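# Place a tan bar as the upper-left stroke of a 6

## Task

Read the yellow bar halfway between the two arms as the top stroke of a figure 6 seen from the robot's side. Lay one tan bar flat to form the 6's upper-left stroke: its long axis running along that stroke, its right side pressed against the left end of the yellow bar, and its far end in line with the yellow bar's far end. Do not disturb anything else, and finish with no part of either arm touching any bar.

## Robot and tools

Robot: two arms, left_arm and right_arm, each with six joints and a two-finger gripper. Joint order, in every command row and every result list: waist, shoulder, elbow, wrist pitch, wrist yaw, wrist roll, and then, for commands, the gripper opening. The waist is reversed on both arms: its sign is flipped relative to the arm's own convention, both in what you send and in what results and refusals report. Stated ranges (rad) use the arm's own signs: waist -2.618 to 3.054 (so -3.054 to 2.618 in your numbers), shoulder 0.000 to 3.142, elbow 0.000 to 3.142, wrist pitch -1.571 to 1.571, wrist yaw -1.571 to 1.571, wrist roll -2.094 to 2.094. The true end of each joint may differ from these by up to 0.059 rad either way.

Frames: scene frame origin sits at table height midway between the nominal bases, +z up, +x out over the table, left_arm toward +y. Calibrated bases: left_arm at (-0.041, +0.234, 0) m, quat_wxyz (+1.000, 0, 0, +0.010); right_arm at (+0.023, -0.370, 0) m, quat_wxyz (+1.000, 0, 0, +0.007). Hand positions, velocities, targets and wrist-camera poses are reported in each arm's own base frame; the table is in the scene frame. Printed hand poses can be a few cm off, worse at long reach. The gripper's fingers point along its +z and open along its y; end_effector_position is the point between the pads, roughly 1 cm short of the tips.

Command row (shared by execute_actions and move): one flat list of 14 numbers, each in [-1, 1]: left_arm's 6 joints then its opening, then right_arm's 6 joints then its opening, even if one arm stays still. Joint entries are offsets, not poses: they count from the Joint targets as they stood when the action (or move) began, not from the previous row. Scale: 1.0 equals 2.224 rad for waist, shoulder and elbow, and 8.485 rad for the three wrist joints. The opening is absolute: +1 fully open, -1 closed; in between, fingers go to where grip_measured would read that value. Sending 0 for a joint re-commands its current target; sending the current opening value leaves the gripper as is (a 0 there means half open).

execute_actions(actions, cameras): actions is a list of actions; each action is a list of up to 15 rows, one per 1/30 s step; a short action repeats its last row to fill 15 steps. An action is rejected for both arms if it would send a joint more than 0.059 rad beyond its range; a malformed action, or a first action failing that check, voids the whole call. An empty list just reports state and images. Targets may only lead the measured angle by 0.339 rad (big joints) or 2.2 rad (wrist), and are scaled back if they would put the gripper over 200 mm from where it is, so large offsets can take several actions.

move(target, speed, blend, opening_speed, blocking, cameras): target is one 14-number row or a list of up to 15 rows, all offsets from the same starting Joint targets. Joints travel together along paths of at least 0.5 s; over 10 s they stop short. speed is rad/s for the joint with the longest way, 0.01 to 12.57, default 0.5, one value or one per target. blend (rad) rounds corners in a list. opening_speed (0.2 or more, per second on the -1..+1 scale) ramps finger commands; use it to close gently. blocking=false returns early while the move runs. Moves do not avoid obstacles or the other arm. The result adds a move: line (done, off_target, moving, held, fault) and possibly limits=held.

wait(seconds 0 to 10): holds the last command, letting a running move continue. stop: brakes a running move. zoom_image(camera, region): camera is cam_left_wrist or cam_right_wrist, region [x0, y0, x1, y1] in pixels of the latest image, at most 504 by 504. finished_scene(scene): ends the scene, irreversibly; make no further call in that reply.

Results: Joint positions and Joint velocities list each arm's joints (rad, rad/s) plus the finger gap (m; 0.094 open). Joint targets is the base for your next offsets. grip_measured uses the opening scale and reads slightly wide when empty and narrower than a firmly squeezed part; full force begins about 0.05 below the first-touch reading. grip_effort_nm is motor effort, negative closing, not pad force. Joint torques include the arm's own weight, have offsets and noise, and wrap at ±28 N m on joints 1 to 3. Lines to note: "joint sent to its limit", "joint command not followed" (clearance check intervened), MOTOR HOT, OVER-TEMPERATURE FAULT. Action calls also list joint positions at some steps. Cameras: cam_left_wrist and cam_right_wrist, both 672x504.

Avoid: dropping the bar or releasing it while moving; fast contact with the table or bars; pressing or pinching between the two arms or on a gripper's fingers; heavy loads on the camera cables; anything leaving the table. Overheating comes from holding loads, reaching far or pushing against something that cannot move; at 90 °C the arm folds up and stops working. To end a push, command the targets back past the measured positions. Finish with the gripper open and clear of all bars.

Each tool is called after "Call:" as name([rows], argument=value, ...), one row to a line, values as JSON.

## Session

Call:
execute_actions(actions=[])

Scene clock: 0.00 s.
left_arm: end_effector_position=(+0.3853, +0.0222, +0.1099) grip_measured=+1.000 grip_effort_nm=n/a end_effector_quat_wxyz=(+0.609, -0.041, +0.792, -0.013) | right_arm: end_effector_position=(+0.3828, -0.0505, +0.1075) grip_measured=+1.000 grip_effort_nm=n/a end_effector_quat_wxyz=(+0.602, +0.138, +0.775, -0.132)
Joint positions: left_arm=[-0.075 1.496 0.29 0.946 0.044 -0.061 0.094] | right_arm=[-0.069 1.567 0.319 0.98 0.447 0.078 0.094]
Joint velocities: within noise
Joint torques (N m): no reading
Heat: left arm: 34 °C; right arm: 32 °C.
Joint targets: left_arm=[-0.075 1.489 0.297 0.949 0.044 -0.061] | right_arm=[-0.069 1.566 0.322 0.967 0.448 0.078]
Tool commands: left_gripper/opening=+1.0 right_gripper/opening=+1.0

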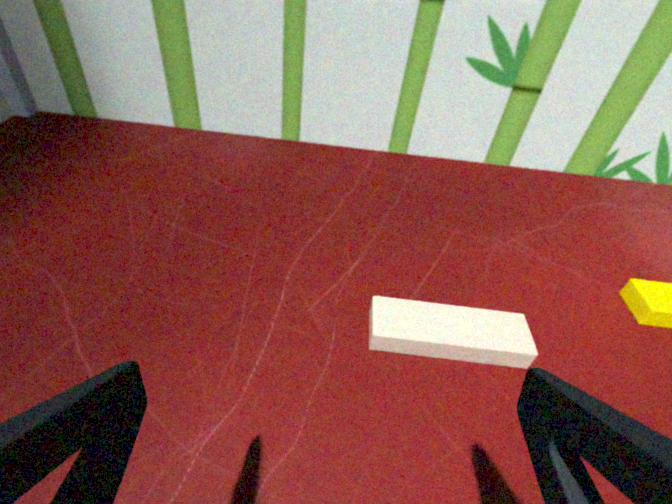

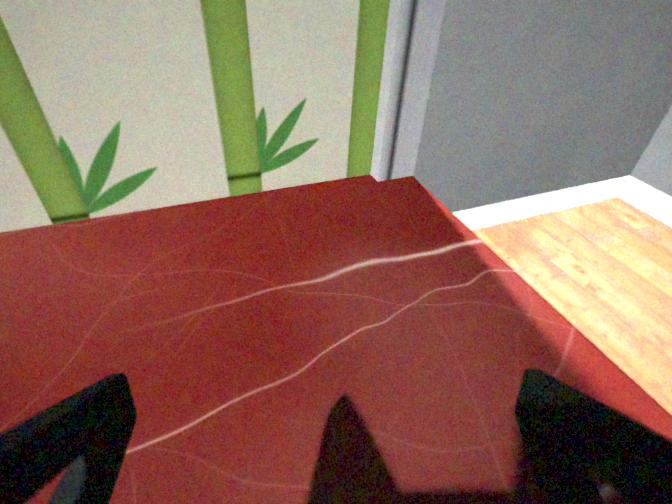

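Call:
move([
  [0.03,0.015,0.32,-0.035,0,0,1,0,0,0,0,0,0,1],
  [0.1461,0.0616,0.6888,-0.2768,-0.0052,0.0072,1,0,0,0,0,0,0,1],
], speed=0.7, blend=[0.2,0], cameras=["cam_left_wrist"])

Scene clock: 10.67 s.
left_arm: end_effector_position=(+0.3418, -0.0851, +0.2537) grip_measured=+1.000 grip_effort_nm=-0.002 end_effector_quat_wxyz=(+0.183, +0.116, +0.976, -0.026) | right_arm: end_effector_position=(+0.3828, -0.0505, +0.1075) grip_measured=+1.000 grip_effort_nm=-0.002 end_effector_quat_wxyz=(+0.602, +0.138, +0.775, -0.132)
Joint positions: left_arm=[0.244 1.615 1.803 -1.386 0.006 -0.008 0.094] | right_arm=[-0.069 1.567 0.319 0.98 0.447 0.078 0.094]
Joint velocities: within noise
Joint torques (N m): left_arm=[0.47 -6.23 7.42 0.9 -0.06 0.08] | right_arm=[0.03 -4.85 5.37 1.27 0.1 -0.01]
Heat: left arm: 35 °C; right arm: 33 °C.
Joint targets: left_arm=[0.249 1.626 1.830 -1.400 -0.001 0.000] | right_arm=[-0.069 1.566 0.322 0.967 0.448 0.078]
move: done
Images, in order (width x height): cam_left_wrist 672x504.

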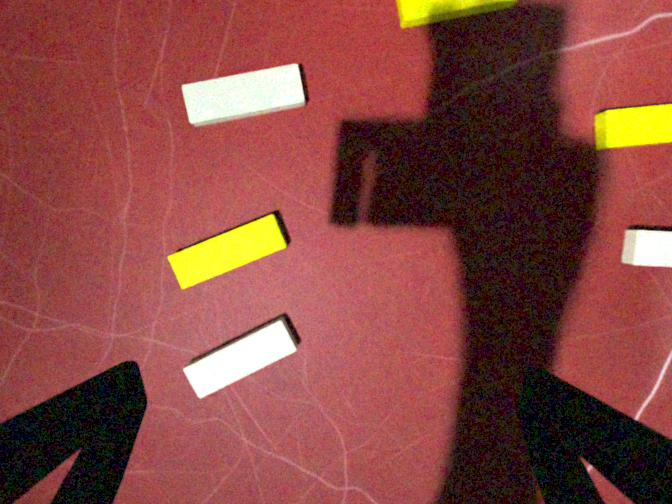

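Call:
move(target=[-0.21,-0.0162,-0.2531,0.0219,0.0213,0.1862,0.5,0,0,0,0,0,0,1], speed=0.7, cameras=["cam_left_wrist"])

Scene clock: 44.80 s.
left_arm: end_effector_position=(+0.2824, +0.0329, +0.1090) grip_measured=+0.503 grip_effort_nm=-0.159 end_effector_quat_wxyz=(+0.063, +0.625, +0.777, -0.050) | right_arm: end_effector_position=(+0.3828, -0.0505, +0.1075) grip_measured=+1.000 grip_effort_nm=-0.002 end_effector_quat_wxyz=(+0.602, +0.138, +0.775, -0.132)
Joint positions: left_arm=[-0.214 1.615 1.275 -1.229 0.161 1.569 0.071] | right_arm=[-0.069 1.567 0.319 0.98 0.447 0.078 0.094]
Joint velocities: within noise
Joint torques (N m): left_arm=[-0.38 -9.54 4.82 0.46 0.28 0.1] | right_arm=[-0.09 -4.85 5.45 1.28 0.09 0]
Heat: left arm: 36 °C; right arm: 34 °C.
Joint targets: left_arm=[-0.218 1.590 1.267 -1.214 0.180 1.580] | right_arm=[-0.069 1.566 0.322 0.967 0.448 0.078]
move: done
Images, in order (width x height): cam_left_wrist 672x504.

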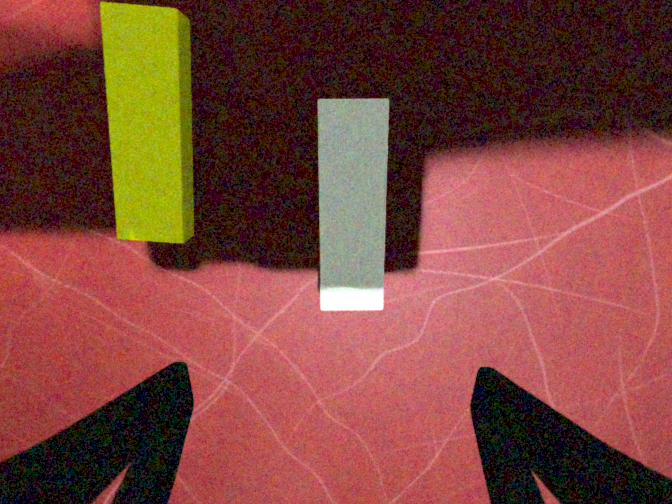

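Call:
move(target=[0.018,0.0328,-0.0928,0.0301,0,-0.0067,0.2,0,0,0,0,0,0,1], speed=0.4, cameras=["cam_left_wrist"])

Scene clock: 71.60 s.
left_arm: end_effector_position=(+0.2812, +0.0234, +0.0466) grip_measured=+0.203 grip_effort_nm=-0.154 end_effector_quat_wxyz=(+0.063, +0.622, +0.779, -0.051) | right_arm: end_effector_position=(+0.3828, -0.0505, +0.1075) grip_measured=+1.000 grip_effort_nm=0.007 end_effector_quat_wxyz=(+0.602, +0.138, +0.775, -0.132)
Joint positions: left_arm=[-0.183 1.658 1.066 -0.975 0.162 1.53 0.057] | right_arm=[-0.069 1.567 0.319 0.98 0.447 0.078 0.094]
Joint velocities: within noise
Joint torques (N m): left_arm=[0.43 -6.95 4.68 0.46 0.25 -0.08] | right_arm=[-0.06 -4.93 5.38 1.3 0.07 0.01]
Heat: left arm: 37 °C; right arm: 34 °C.
Joint targets: left_arm=[-0.178 1.663 1.060 -0.959 0.180 1.523] | right_arm=[-0.069 1.566 0.322 0.967 0.448 0.078]
move: done
Images, in order (width x height): cam_left_wrist 672x504.

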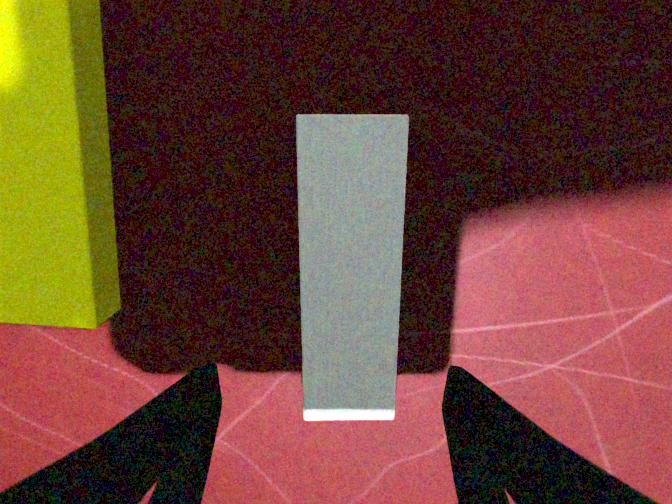

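Call:
move(target=[0,0.0139,-0.0396,0.0130,0,0,0.2,0,0,0,0,0,0,1], speed=0.2, cameras=["cam_left_wrist"])

Scene clock: 77.90 s.
left_arm: end_effector_position=(+0.2760, +0.0225, +0.0194) grip_measured=+0.203 grip_effort_nm=-0.154 end_effector_quat_wxyz=(+0.061, +0.622, +0.779, -0.053) | right_arm: end_effector_position=(+0.3828, -0.0505, +0.1075) grip_measured=+1.000 grip_effort_nm=0.002 end_effector_quat_wxyz=(+0.602, +0.138, +0.775, -0.132)
Joint positions: left_arm=[-0.183 1.686 0.98 -0.864 0.162 1.53 0.057] | right_arm=[-0.069 1.567 0.319 0.98 0.447 0.078 0.094]
Joint velocities: within noise
Joint torques (N m): left_arm=[0.47 -6.68 4.44 0.46 0.25 -0.08] | right_arm=[-0.05 -4.86 5.44 1.3 0.08 -0.03]
Heat: left arm: 36 °C; right arm: 34 °C.
Joint targets: left_arm=[-0.178 1.694 0.972 -0.848 0.180 1.523] | right_arm=[-0.069 1.566 0.322 0.967 0.448 0.078]
move: done
Images, in order (width x height): cam_left_wrist 672x504.

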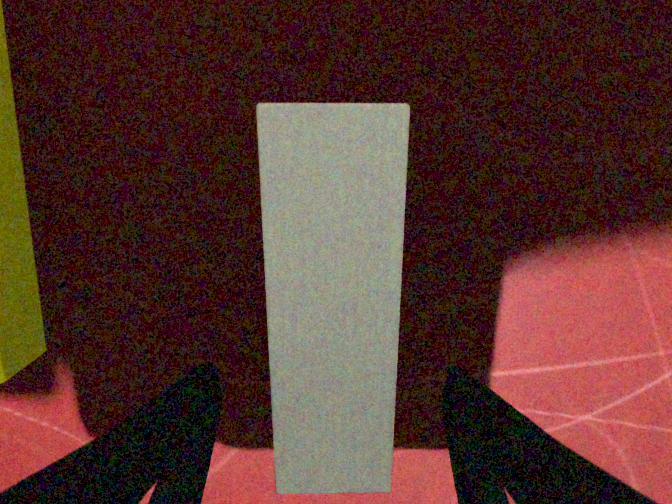

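Call:
move(target=[0,0,0,0,0,0,-0.6,0,0,0,0,0,0,1], opening_speed=0.4, cameras=["cam_left_wrist"])

Scene clock: 82.87 s.
left_arm: end_effector_position=(+0.2763, +0.0224, +0.0194) grip_measured=-0.397 grip_effort_nm=-1.028 end_effector_quat_wxyz=(+0.062, +0.621, +0.779, -0.053) | right_arm: end_effector_position=(+0.3828, -0.0505, +0.1075) grip_measured=+1.000 grip_effort_nm=-0.002 end_effector_quat_wxyz=(+0.602, +0.138, +0.775, -0.132)
Joint positions: left_arm=[-0.183 1.686 0.98 -0.863 0.163 1.529 0.028] | right_arm=[-0.069 1.567 0.319 0.98 0.447 0.078 0.094]
Joint velocities: within noise
Joint torques (N m): left_arm=[0.49 -6.65 4.36 0.45 0.25 -0.08] | right_arm=[-0.03 -4.81 5.44 1.28 0.11 -0.01]
Heat: left arm: 36 °C; right arm: 35 °C.
Joint targets: left_arm=[-0.178 1.694 0.972 -0.848 0.180 1.523] | right_arm=[-0.069 1.566 0.322 0.967 0.448 0.078]
move: done
Images, in order (width x height): cam_left_wrist 672x504.

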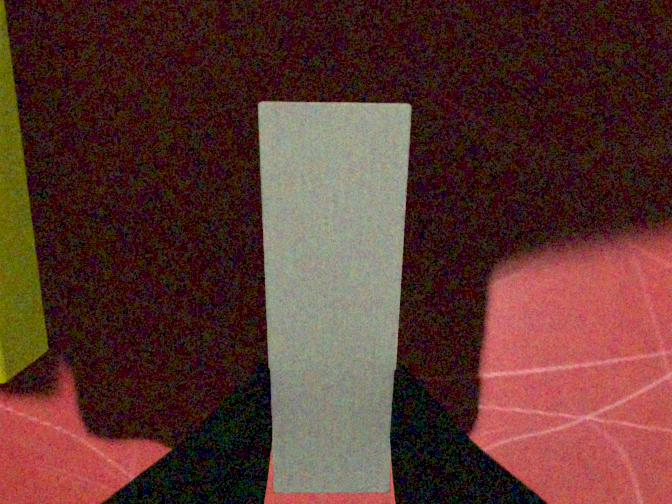

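Call:
move([
  [0,-0.0468,0.1326,-0.0431,0,0,-0.6,0,0,0,0,0,0,1],
  [0.196,-0.0994,0.0715,0.0342,-0.0212,-0.1795,-0.6,0,0,0,0,0,0,1],
], speed=[0.35,0.7], blend=[0.05,0], cameras=["cam_left_wrist"])

Call:
zoom_image(camera="cam_left_wrist", region=[370, 0, 550, 150])

Scene clock: 95.23 s.
left_arm: end_effector_position=(+0.3846, -0.1006, +0.1467) grip_measured=-0.397 grip_effort_nm=-1.028 end_effector_quat_wxyz=(+0.301, +0.126, +0.944, -0.040) | right_arm: end_effector_position=(+0.3828, -0.0505, +0.1075) grip_measured=+1.000 grip_effort_nm=0.002 end_effector_quat_wxyz=(+0.602, +0.138, +0.775, -0.132)
Joint positions: left_arm=[0.255 1.503 1.14 -0.59 0.007 0.009 0.028] | right_arm=[-0.069 1.567 0.319 0.98 0.447 0.078 0.094]
Joint velocities: within noise
Joint torques (N m): left_arm=[0.2 -9.87 5.63 1.81 -0.02 -0.11] | right_arm=[0.05 -4.93 5.44 1.29 0.07 -0.07]
Heat: left arm: 36 °C; right arm: 35 °C.
Joint targets: left_arm=[0.258 1.473 1.131 -0.558 0.000 0.000] | right_arm=[-0.069 1.566 0.322 0.967 0.448 0.078]
move: done
Images, in order (width x height): cam_left_wrist 672x504.

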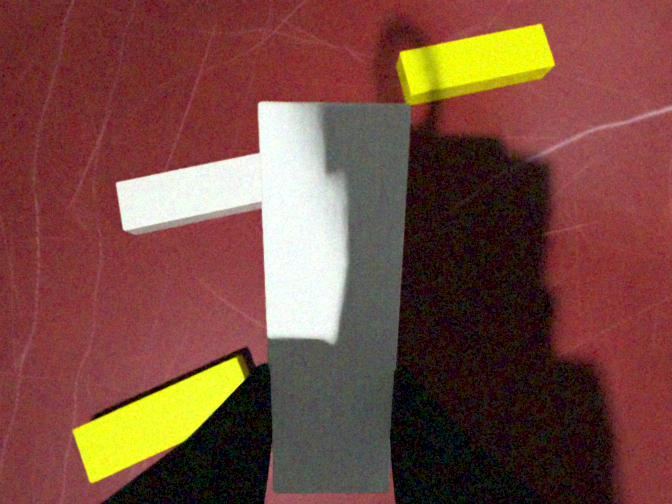

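Scaled by 2.800.

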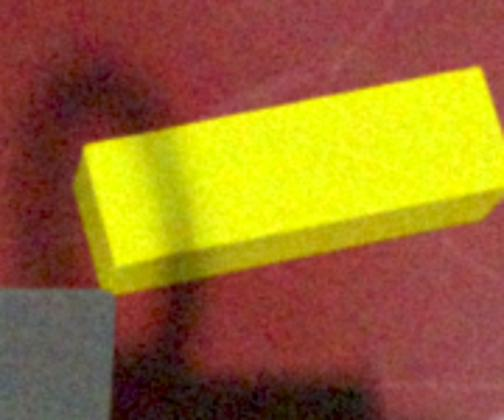

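Call:
move(target=[0.0130,0.4101,0.4447,-0.0691,-0.0053,-0.0264,-0.6,0,0,0,0,0,0,1], speed=0.4, cameras=["cam_left_wrist"])

Scene clock: 126.30 s.
left_arm: end_effector_position=(+0.4830, -0.1318, +0.0434) grip_measured=-0.397 grip_effort_nm=-1.033 end_effector_quat_wxyz=(+0.079, +0.031, +0.996, -0.002) | right_arm: end_effector_position=(+0.3828, -0.0505, +0.1075) grip_measured=+1.000 grip_effort_nm=0.002 end_effector_quat_wxyz=(+0.602, +0.138, +0.775, -0.132)
Joint positions: left_arm=[0.281 2.375 2.091 -1.132 -0.035 -0.215 0.028] | right_arm=[-0.069 1.567 0.319 0.98 0.447 0.078 0.094]
Joint velocities: within noise
Joint torques (N m): left_arm=[0.55 -13.57 7.9 0.46 -0.1 -0.09] | right_arm=[-0.1 -4.85 5.35 1.32 0.08 -0.05]
Heat: left arm: 37 °C; right arm: 36 °C.
Joint targets: left_arm=[0.287 2.385 2.120 -1.145 -0.045 -0.224] | right_arm=[-0.069 1.566 0.322 0.967 0.448 0.078]
move: done
Images, in order (width x height): cam_left_wrist 672x504.

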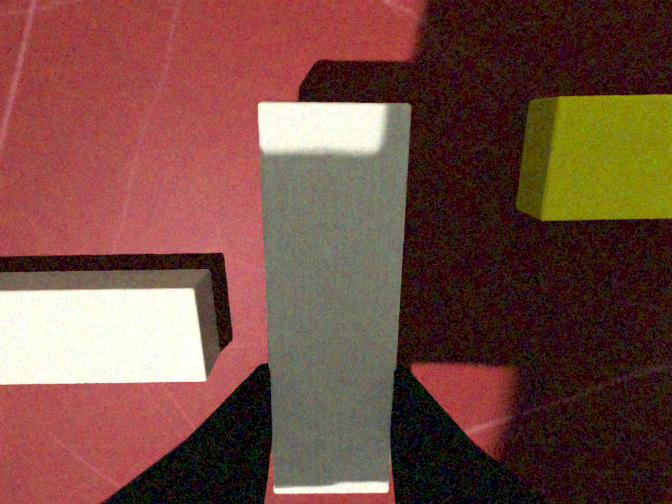

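Call:
zoom_image(camera="cam_left_wrist", region=[490, 70, 670, 240])

Scaled by 2.800.

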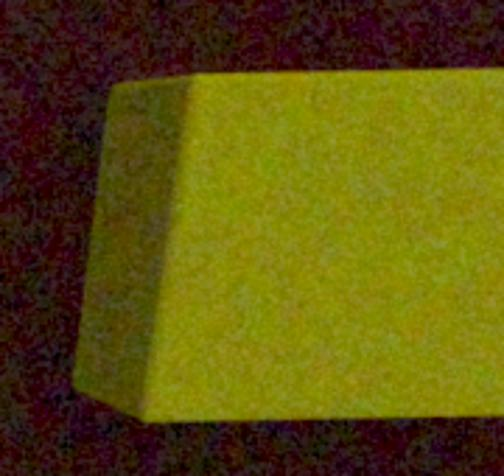

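Call:
move(target=[0.0292,0.0216,0.0193,0.0011,-0.0016,-0.01025,-0.6,0,0,0,0,0,0,1], speed=0.2, cameras=["cam_left_wrist"])

Call:
zoom_image(camera="cam_left_wrist", region=[380, 70, 540, 270])

Scene clock: 157.43 s.
left_arm: end_effector_position=(+0.4785, -0.1675, +0.0336) grip_measured=-0.397 grip_effort_nm=-1.038 end_effector_quat_wxyz=(+0.078, +0.025, +0.997, -0.001) | right_arm: end_effector_position=(+0.3828, -0.0505, +0.1075) grip_measured=+1.000 grip_effort_nm=-0.002 end_effector_quat_wxyz=(+0.602, +0.138, +0.775, -0.132)
Joint positions: left_arm=[0.356 2.419 2.132 -1.135 -0.048 -0.302 0.028] | right_arm=[-0.069 1.567 0.319 0.98 0.447 0.078 0.094]
Joint velocities: within noise
Joint torques (N m): left_arm=[-0.42 -13.57 8.08 0.58 -0.11 -0.04] | right_arm=[0.06 -4.78 5.48 1.3 0.08 -0.05]
Heat: left arm: 39 °C; right arm: 37 °C.
Joint targets: left_arm=[0.352 2.433 2.163 -1.135 -0.058 -0.310] | right_arm=[-0.069 1.566 0.322 0.967 0.448 0.078]
move: done
Images, in order (width x height): cam_left_wrist 672x504.

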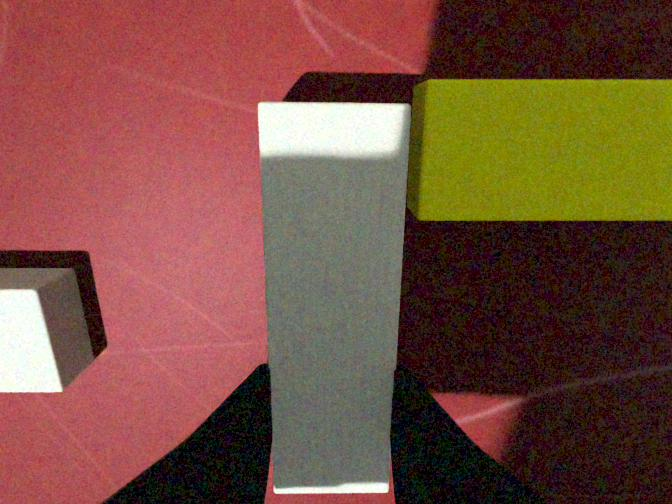

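Scaled by 2.520.

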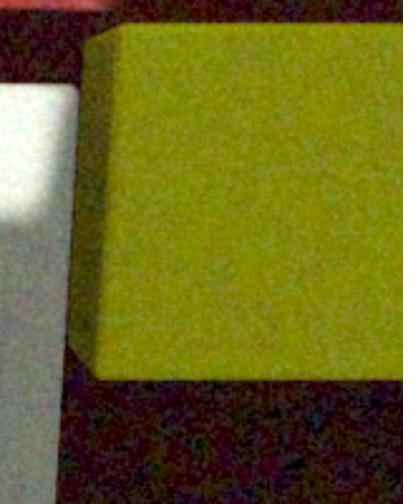

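Call:
move(target=[0,0.0085,0.0085,0.0012,0,0,-0.6,0,0,0,0,0,0,1], speed=0.1, cameras=["cam_left_wrist"])

Call:
zoom_image(camera="cam_left_wrist", region=[380, 70, 540, 270])

Scene clock: 173.27 s.
left_arm: end_effector_position=(+0.4820, -0.1688, +0.0311) grip_measured=-0.397 grip_effort_nm=-1.033 end_effector_quat_wxyz=(+0.079, +0.025, +0.997, -0.002) | right_arm: end_effector_position=(+0.3828, -0.0505, +0.1075) grip_measured=+1.000 grip_effort_nm=0.002 end_effector_quat_wxyz=(+0.602, +0.138, +0.775, -0.132)
Joint positions: left_arm=[0.356 2.436 2.152 -1.135 -0.048 -0.302 0.028] | right_arm=[-0.069 1.567 0.319 0.98 0.447 0.078 0.094]
Joint velocities: within noise
Joint torques (N m): left_arm=[-0.39 -13.56 8.02 0.7 -0.11 -0.1] | right_arm=[-0.01 -4.78 5.3 1.3 0.06 -0.04]
Heat: left arm: 39 °C; right arm: 37 °C.
Joint targets: left_arm=[0.352 2.452 2.182 -1.125 -0.059 -0.311] | right_arm=[-0.069 1.566 0.322 0.967 0.448 0.078]
move: done
Images, in order (width x height): cam_left_wrist 672x504.

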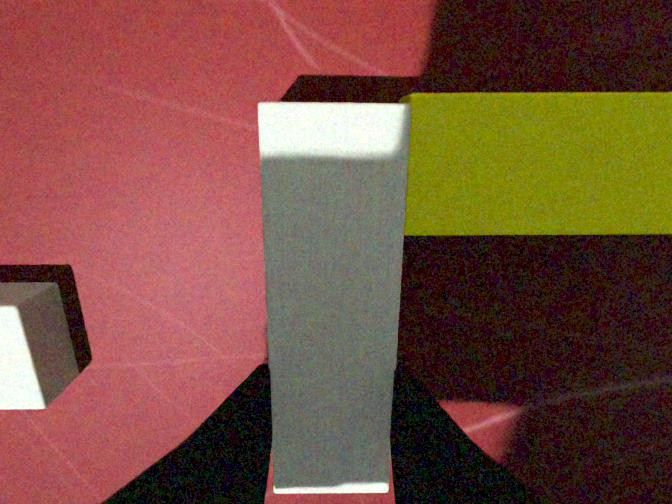

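Scaled by 2.520.

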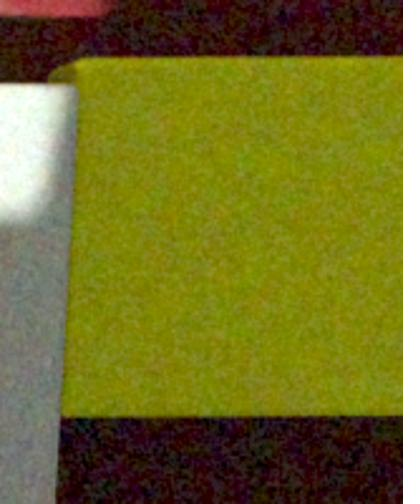

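Call:
move(target=[0,0.0033,0.0009,0.0010,0,0,-0.6,0,0,0,0,0,0,1], speed=0.1, cameras=["cam_left_wrist"])

Call:
zoom_image(camera="cam_left_wrist", region=[380, 70, 540, 270])

Scene clock: 184.87 s.
left_arm: end_effector_position=(+0.4821, -0.1688, +0.0286) grip_measured=-0.397 grip_effort_nm=-1.028 end_effector_quat_wxyz=(+0.078, +0.025, +0.997, -0.001) | right_arm: end_effector_position=(+0.3828, -0.0505, +0.1075) grip_measured=+1.000 grip_effort_nm=0.002 end_effector_quat_wxyz=(+0.602, +0.138, +0.775, -0.132)
Joint positions: left_arm=[0.356 2.443 2.155 -1.135 -0.048 -0.302 0.028] | right_arm=[-0.069 1.567 0.319 0.98 0.447 0.078 0.094]
Joint velocities: within noise
Joint torques (N m): left_arm=[-0.35 -13.45 7.92 0.79 -0.1 -0.09] | right_arm=[0.09 -4.81 5.46 1.27 0.07 0]
Heat: left arm: 39 °C; right arm: 38 °C.
Joint targets: left_arm=[0.352 2.460 2.184 -1.117 -0.059 -0.311] | right_arm=[-0.069 1.566 0.322 0.967 0.448 0.078]
move: done
Images, in order (width x height): cam_left_wrist 672x504.

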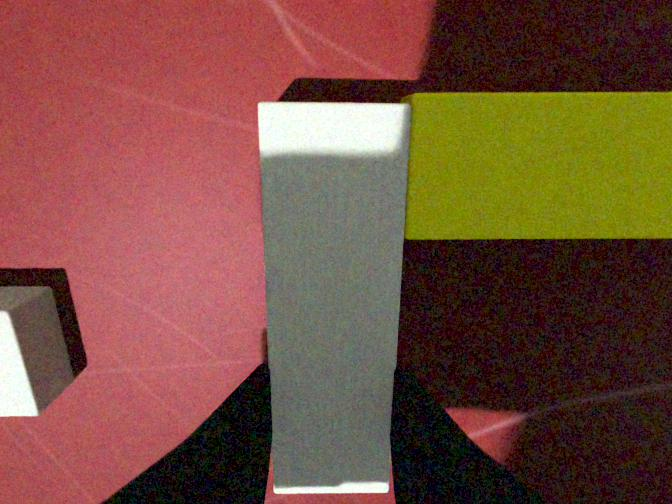

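Scaled by 2.520.

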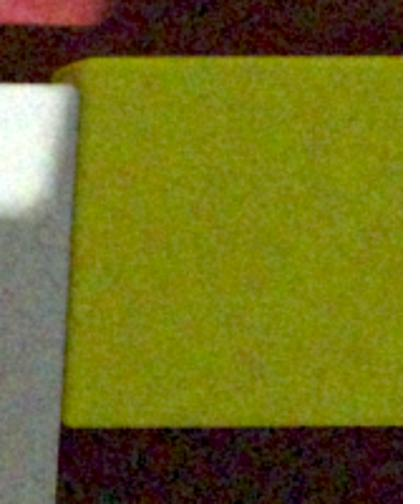

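Call:
move(target=[0,0.0037,0.0031,0.0005,0,0,-0.6,0,0,0,0,0,0,1], speed=0.1, cameras=["cam_left_wrist"])

Call:
zoom_image(camera="cam_left_wrist", region=[380, 70, 540, 270])

Scene clock: 194.50 s.
left_arm: end_effector_position=(+0.4835, -0.1692, +0.0277) grip_measured=-0.397 grip_effort_nm=-1.028 end_effector_quat_wxyz=(+0.078, +0.025, +0.997, -0.001) | right_arm: end_effector_position=(+0.3828, -0.0505, +0.1075) grip_measured=+1.000 grip_effort_nm=-0.007 end_effector_quat_wxyz=(+0.602, +0.138, +0.775, -0.132)
Joint positions: left_arm=[0.356 2.449 2.162 -1.135 -0.048 -0.303 0.028] | right_arm=[-0.069 1.567 0.319 0.98 0.447 0.078 0.094]
Joint velocities: within noise
Joint torques (N m): left_arm=[-0.35 -13.38 7.86 0.83 -0.11 -0.07] | right_arm=[0.13 -4.79 5.44 1.29 0.08 -0.02]
Heat: left arm: 39 °C; right arm: 38 °C.
Joint targets: left_arm=[0.352 2.468 2.191 -1.112 -0.058 -0.311] | right_arm=[-0.069 1.566 0.322 0.967 0.448 0.078]
move: done
Images, in order (width x height): cam_left_wrist 672x504.

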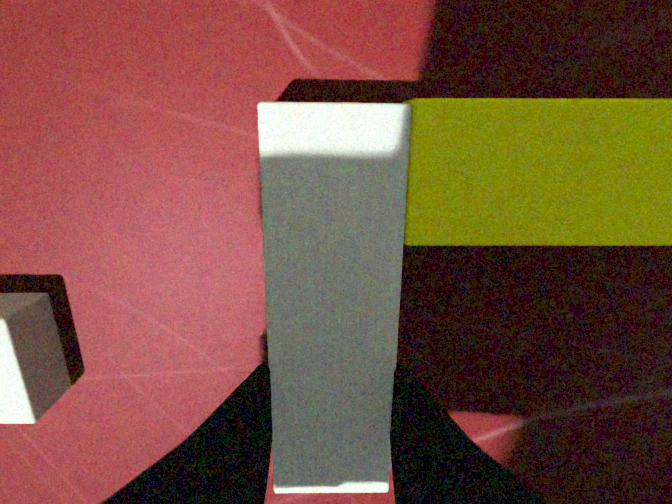

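Scaled by 2.520.

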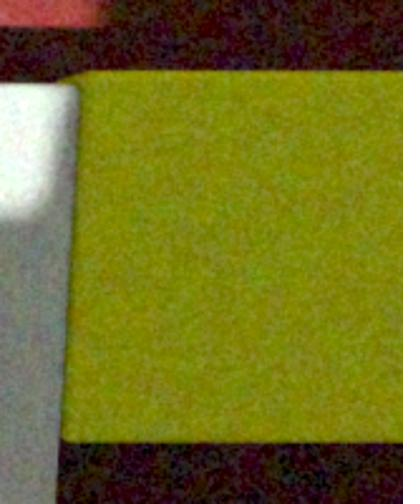

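Call:
move(target=[0,0.0025,0,0.0005,0,0,-0.6,0,0,0,0,0,0,1], speed=0.1, cameras=["cam_left_wrist"])

Call:
zoom_image(camera="cam_left_wrist", region=[380, 70, 540, 270])

Scene clock: 203.33 s.
left_arm: end_effector_position=(+0.4834, -0.1692, +0.0266) grip_measured=-0.397 grip_effort_nm=-1.033 end_effector_quat_wxyz=(+0.077, +0.025, +0.997, -0.001) | right_arm: end_effector_position=(+0.3828, -0.0505, +0.1075) grip_measured=+1.000 grip_effort_nm=-0.002 end_effector_quat_wxyz=(+0.602, +0.138, +0.775, -0.132)
Joint positions: left_arm=[0.356 2.452 2.162 -1.134 -0.048 -0.303 0.028] | right_arm=[-0.069 1.567 0.319 0.98 0.447 0.078 0.094]
Joint velocities: within noise
Joint torques (N m): left_arm=[-0.34 -13.2 7.84 0.87 -0.1 -0.09] | right_arm=[0.02 -4.83 5.5 1.29 0.06 -0.02]
Heat: left arm: 39 °C; right arm: 38 °C.
Joint targets: left_arm=[0.352 2.473 2.191 -1.108 -0.058 -0.311] | right_arm=[-0.069 1.566 0.322 0.967 0.448 0.078]
move: done
Images, in order (width x height): cam_left_wrist 672x504.

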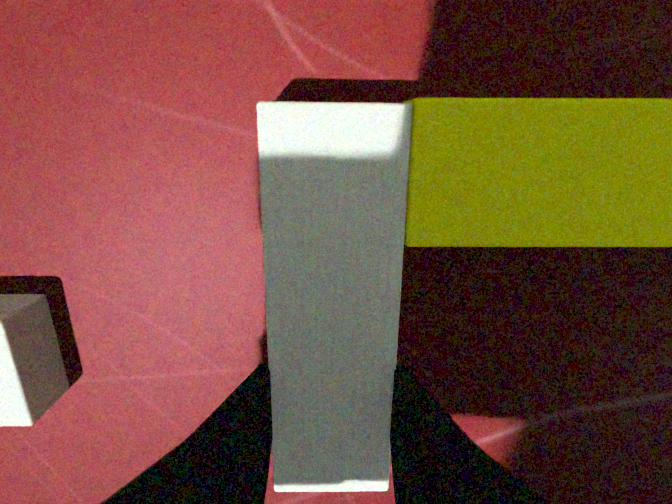

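Scaled by 2.520.

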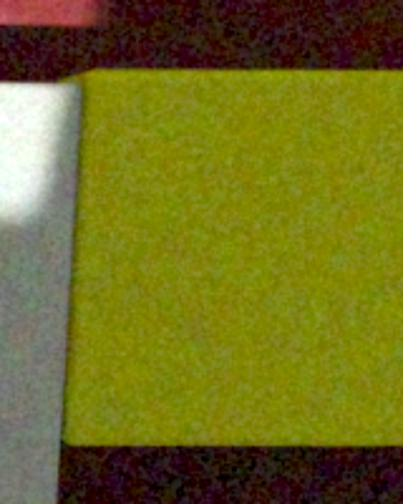

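Call:
move(target=[0,0,0,0,0,0,-0.1,0,0,0,0,0,0,1], opening_speed=0.3, cameras=["cam_left_wrist"])

Call:
zoom_image(camera="cam_left_wrist", region=[380, 70, 540, 270])

Scene clock: 215.63 s.
left_arm: end_effector_position=(+0.4839, -0.1694, +0.0254) grip_measured=-0.103 grip_effort_nm=0.154 end_effector_quat_wxyz=(+0.078, +0.025, +0.997, -0.001) | right_arm: end_effector_position=(+0.3828, -0.0505, +0.1075) grip_measured=+1.000 grip_effort_nm=0.007 end_effector_quat_wxyz=(+0.602, +0.138, +0.775, -0.132)
Joint positions: left_arm=[0.356 2.454 2.162 -1.131 -0.048 -0.303 0.042] | right_arm=[-0.069 1.567 0.319 0.98 0.447 0.078 0.094]
Joint velocities: within noise
Joint torques (N m): left_arm=[-0.44 -13.41 7.87 0.83 -0.1 -0.09] | right_arm=[-0.12 -4.85 5.5 1.29 0.09 -0.04]
Heat: left arm: 40 °C; right arm: 38 °C.
Joint targets: left_arm=[0.352 2.473 2.191 -1.108 -0.058 -0.311] | right_arm=[-0.069 1.566 0.322 0.967 0.448 0.078]
move: done
Images, in order (width x height): cam_left_wrist 672x504.

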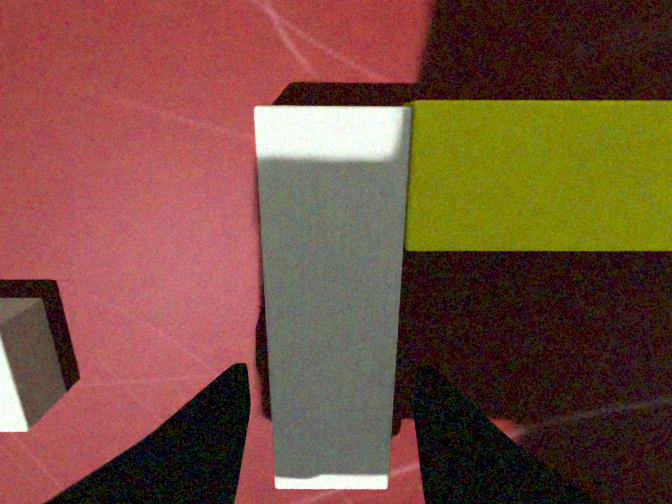

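Scaled by 2.520.

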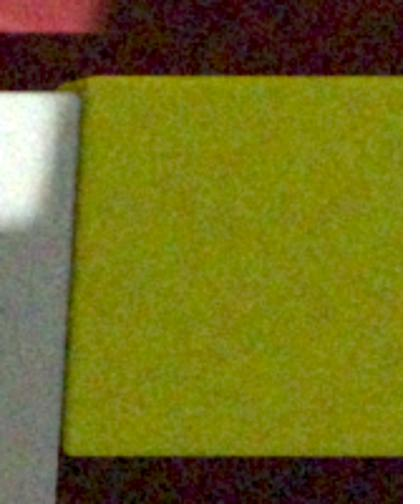

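Call:
move([
  [0,-0.054,0,0,0,0,-0.1,0,0,0,0,0,0,1],
  [-0.0423,-0.43,-0.4766,0.0648,0.0068,0.0367,-0.1,0,0,0,0,0,0,1],
], speed=[0.2,0.5], blend=[0.03,0], cameras=["cam_left_wrist"])

Call:
zoom_image(camera="cam_left_wrist", region=[200, 0, 550, 300])

Scene clock: 230.67 s.
left_arm: end_effector_position=(+0.3863, -0.1026, +0.1325) grip_measured=-0.103 grip_effort_nm=0.154 end_effector_quat_wxyz=(+0.285, +0.122, +0.950, -0.037) | right_arm: end_effector_position=(+0.3828, -0.0505, +0.1075) grip_measured=+1.000 grip_effort_nm=0.007 end_effector_quat_wxyz=(+0.602, +0.138, +0.775, -0.132)
Joint positions: left_arm=[0.265 1.543 1.141 -0.584 -0.005 -0.008 0.042] | right_arm=[-0.069 1.567 0.319 0.98 0.447 0.078 0.094]
Joint velocities: within noise
Joint torques (N m): left_arm=[-0.62 -9.88 5.38 1.71 0.04 0.07] | right_arm=[0.01 -4.85 5.52 1.3 0.08 -0.04]
Heat: left arm: 39 °C; right arm: 39 °C.
Joint targets: left_arm=[0.258 1.517 1.131 -0.558 -0.001 0.001] | right_arm=[-0.069 1.566 0.322 0.967 0.448 0.078]
move: done
Images, in order (width x height): cam_left_wrist 672x504.

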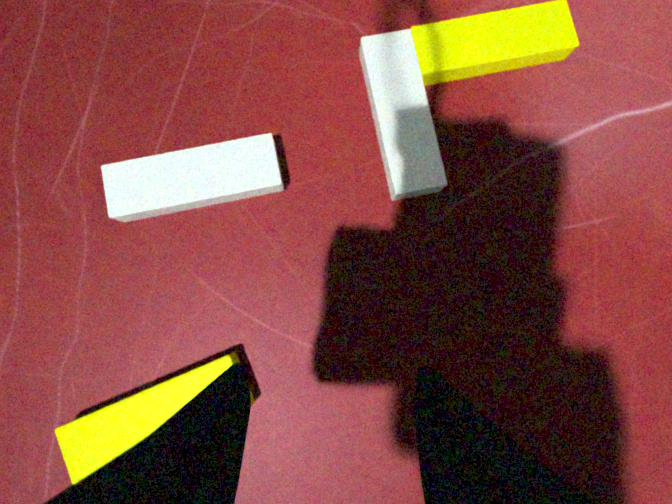

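Scaled by 1.440.

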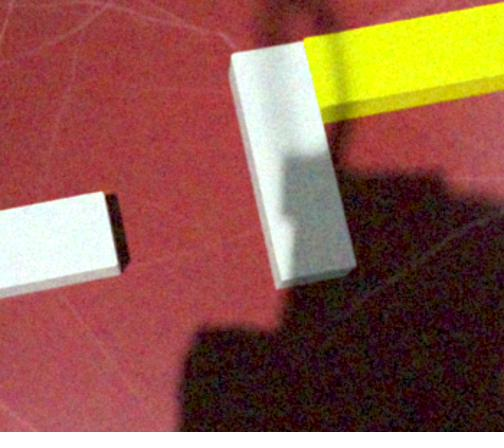

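Call:
finished_scene(scene=2)

The scene is finished: the task was done.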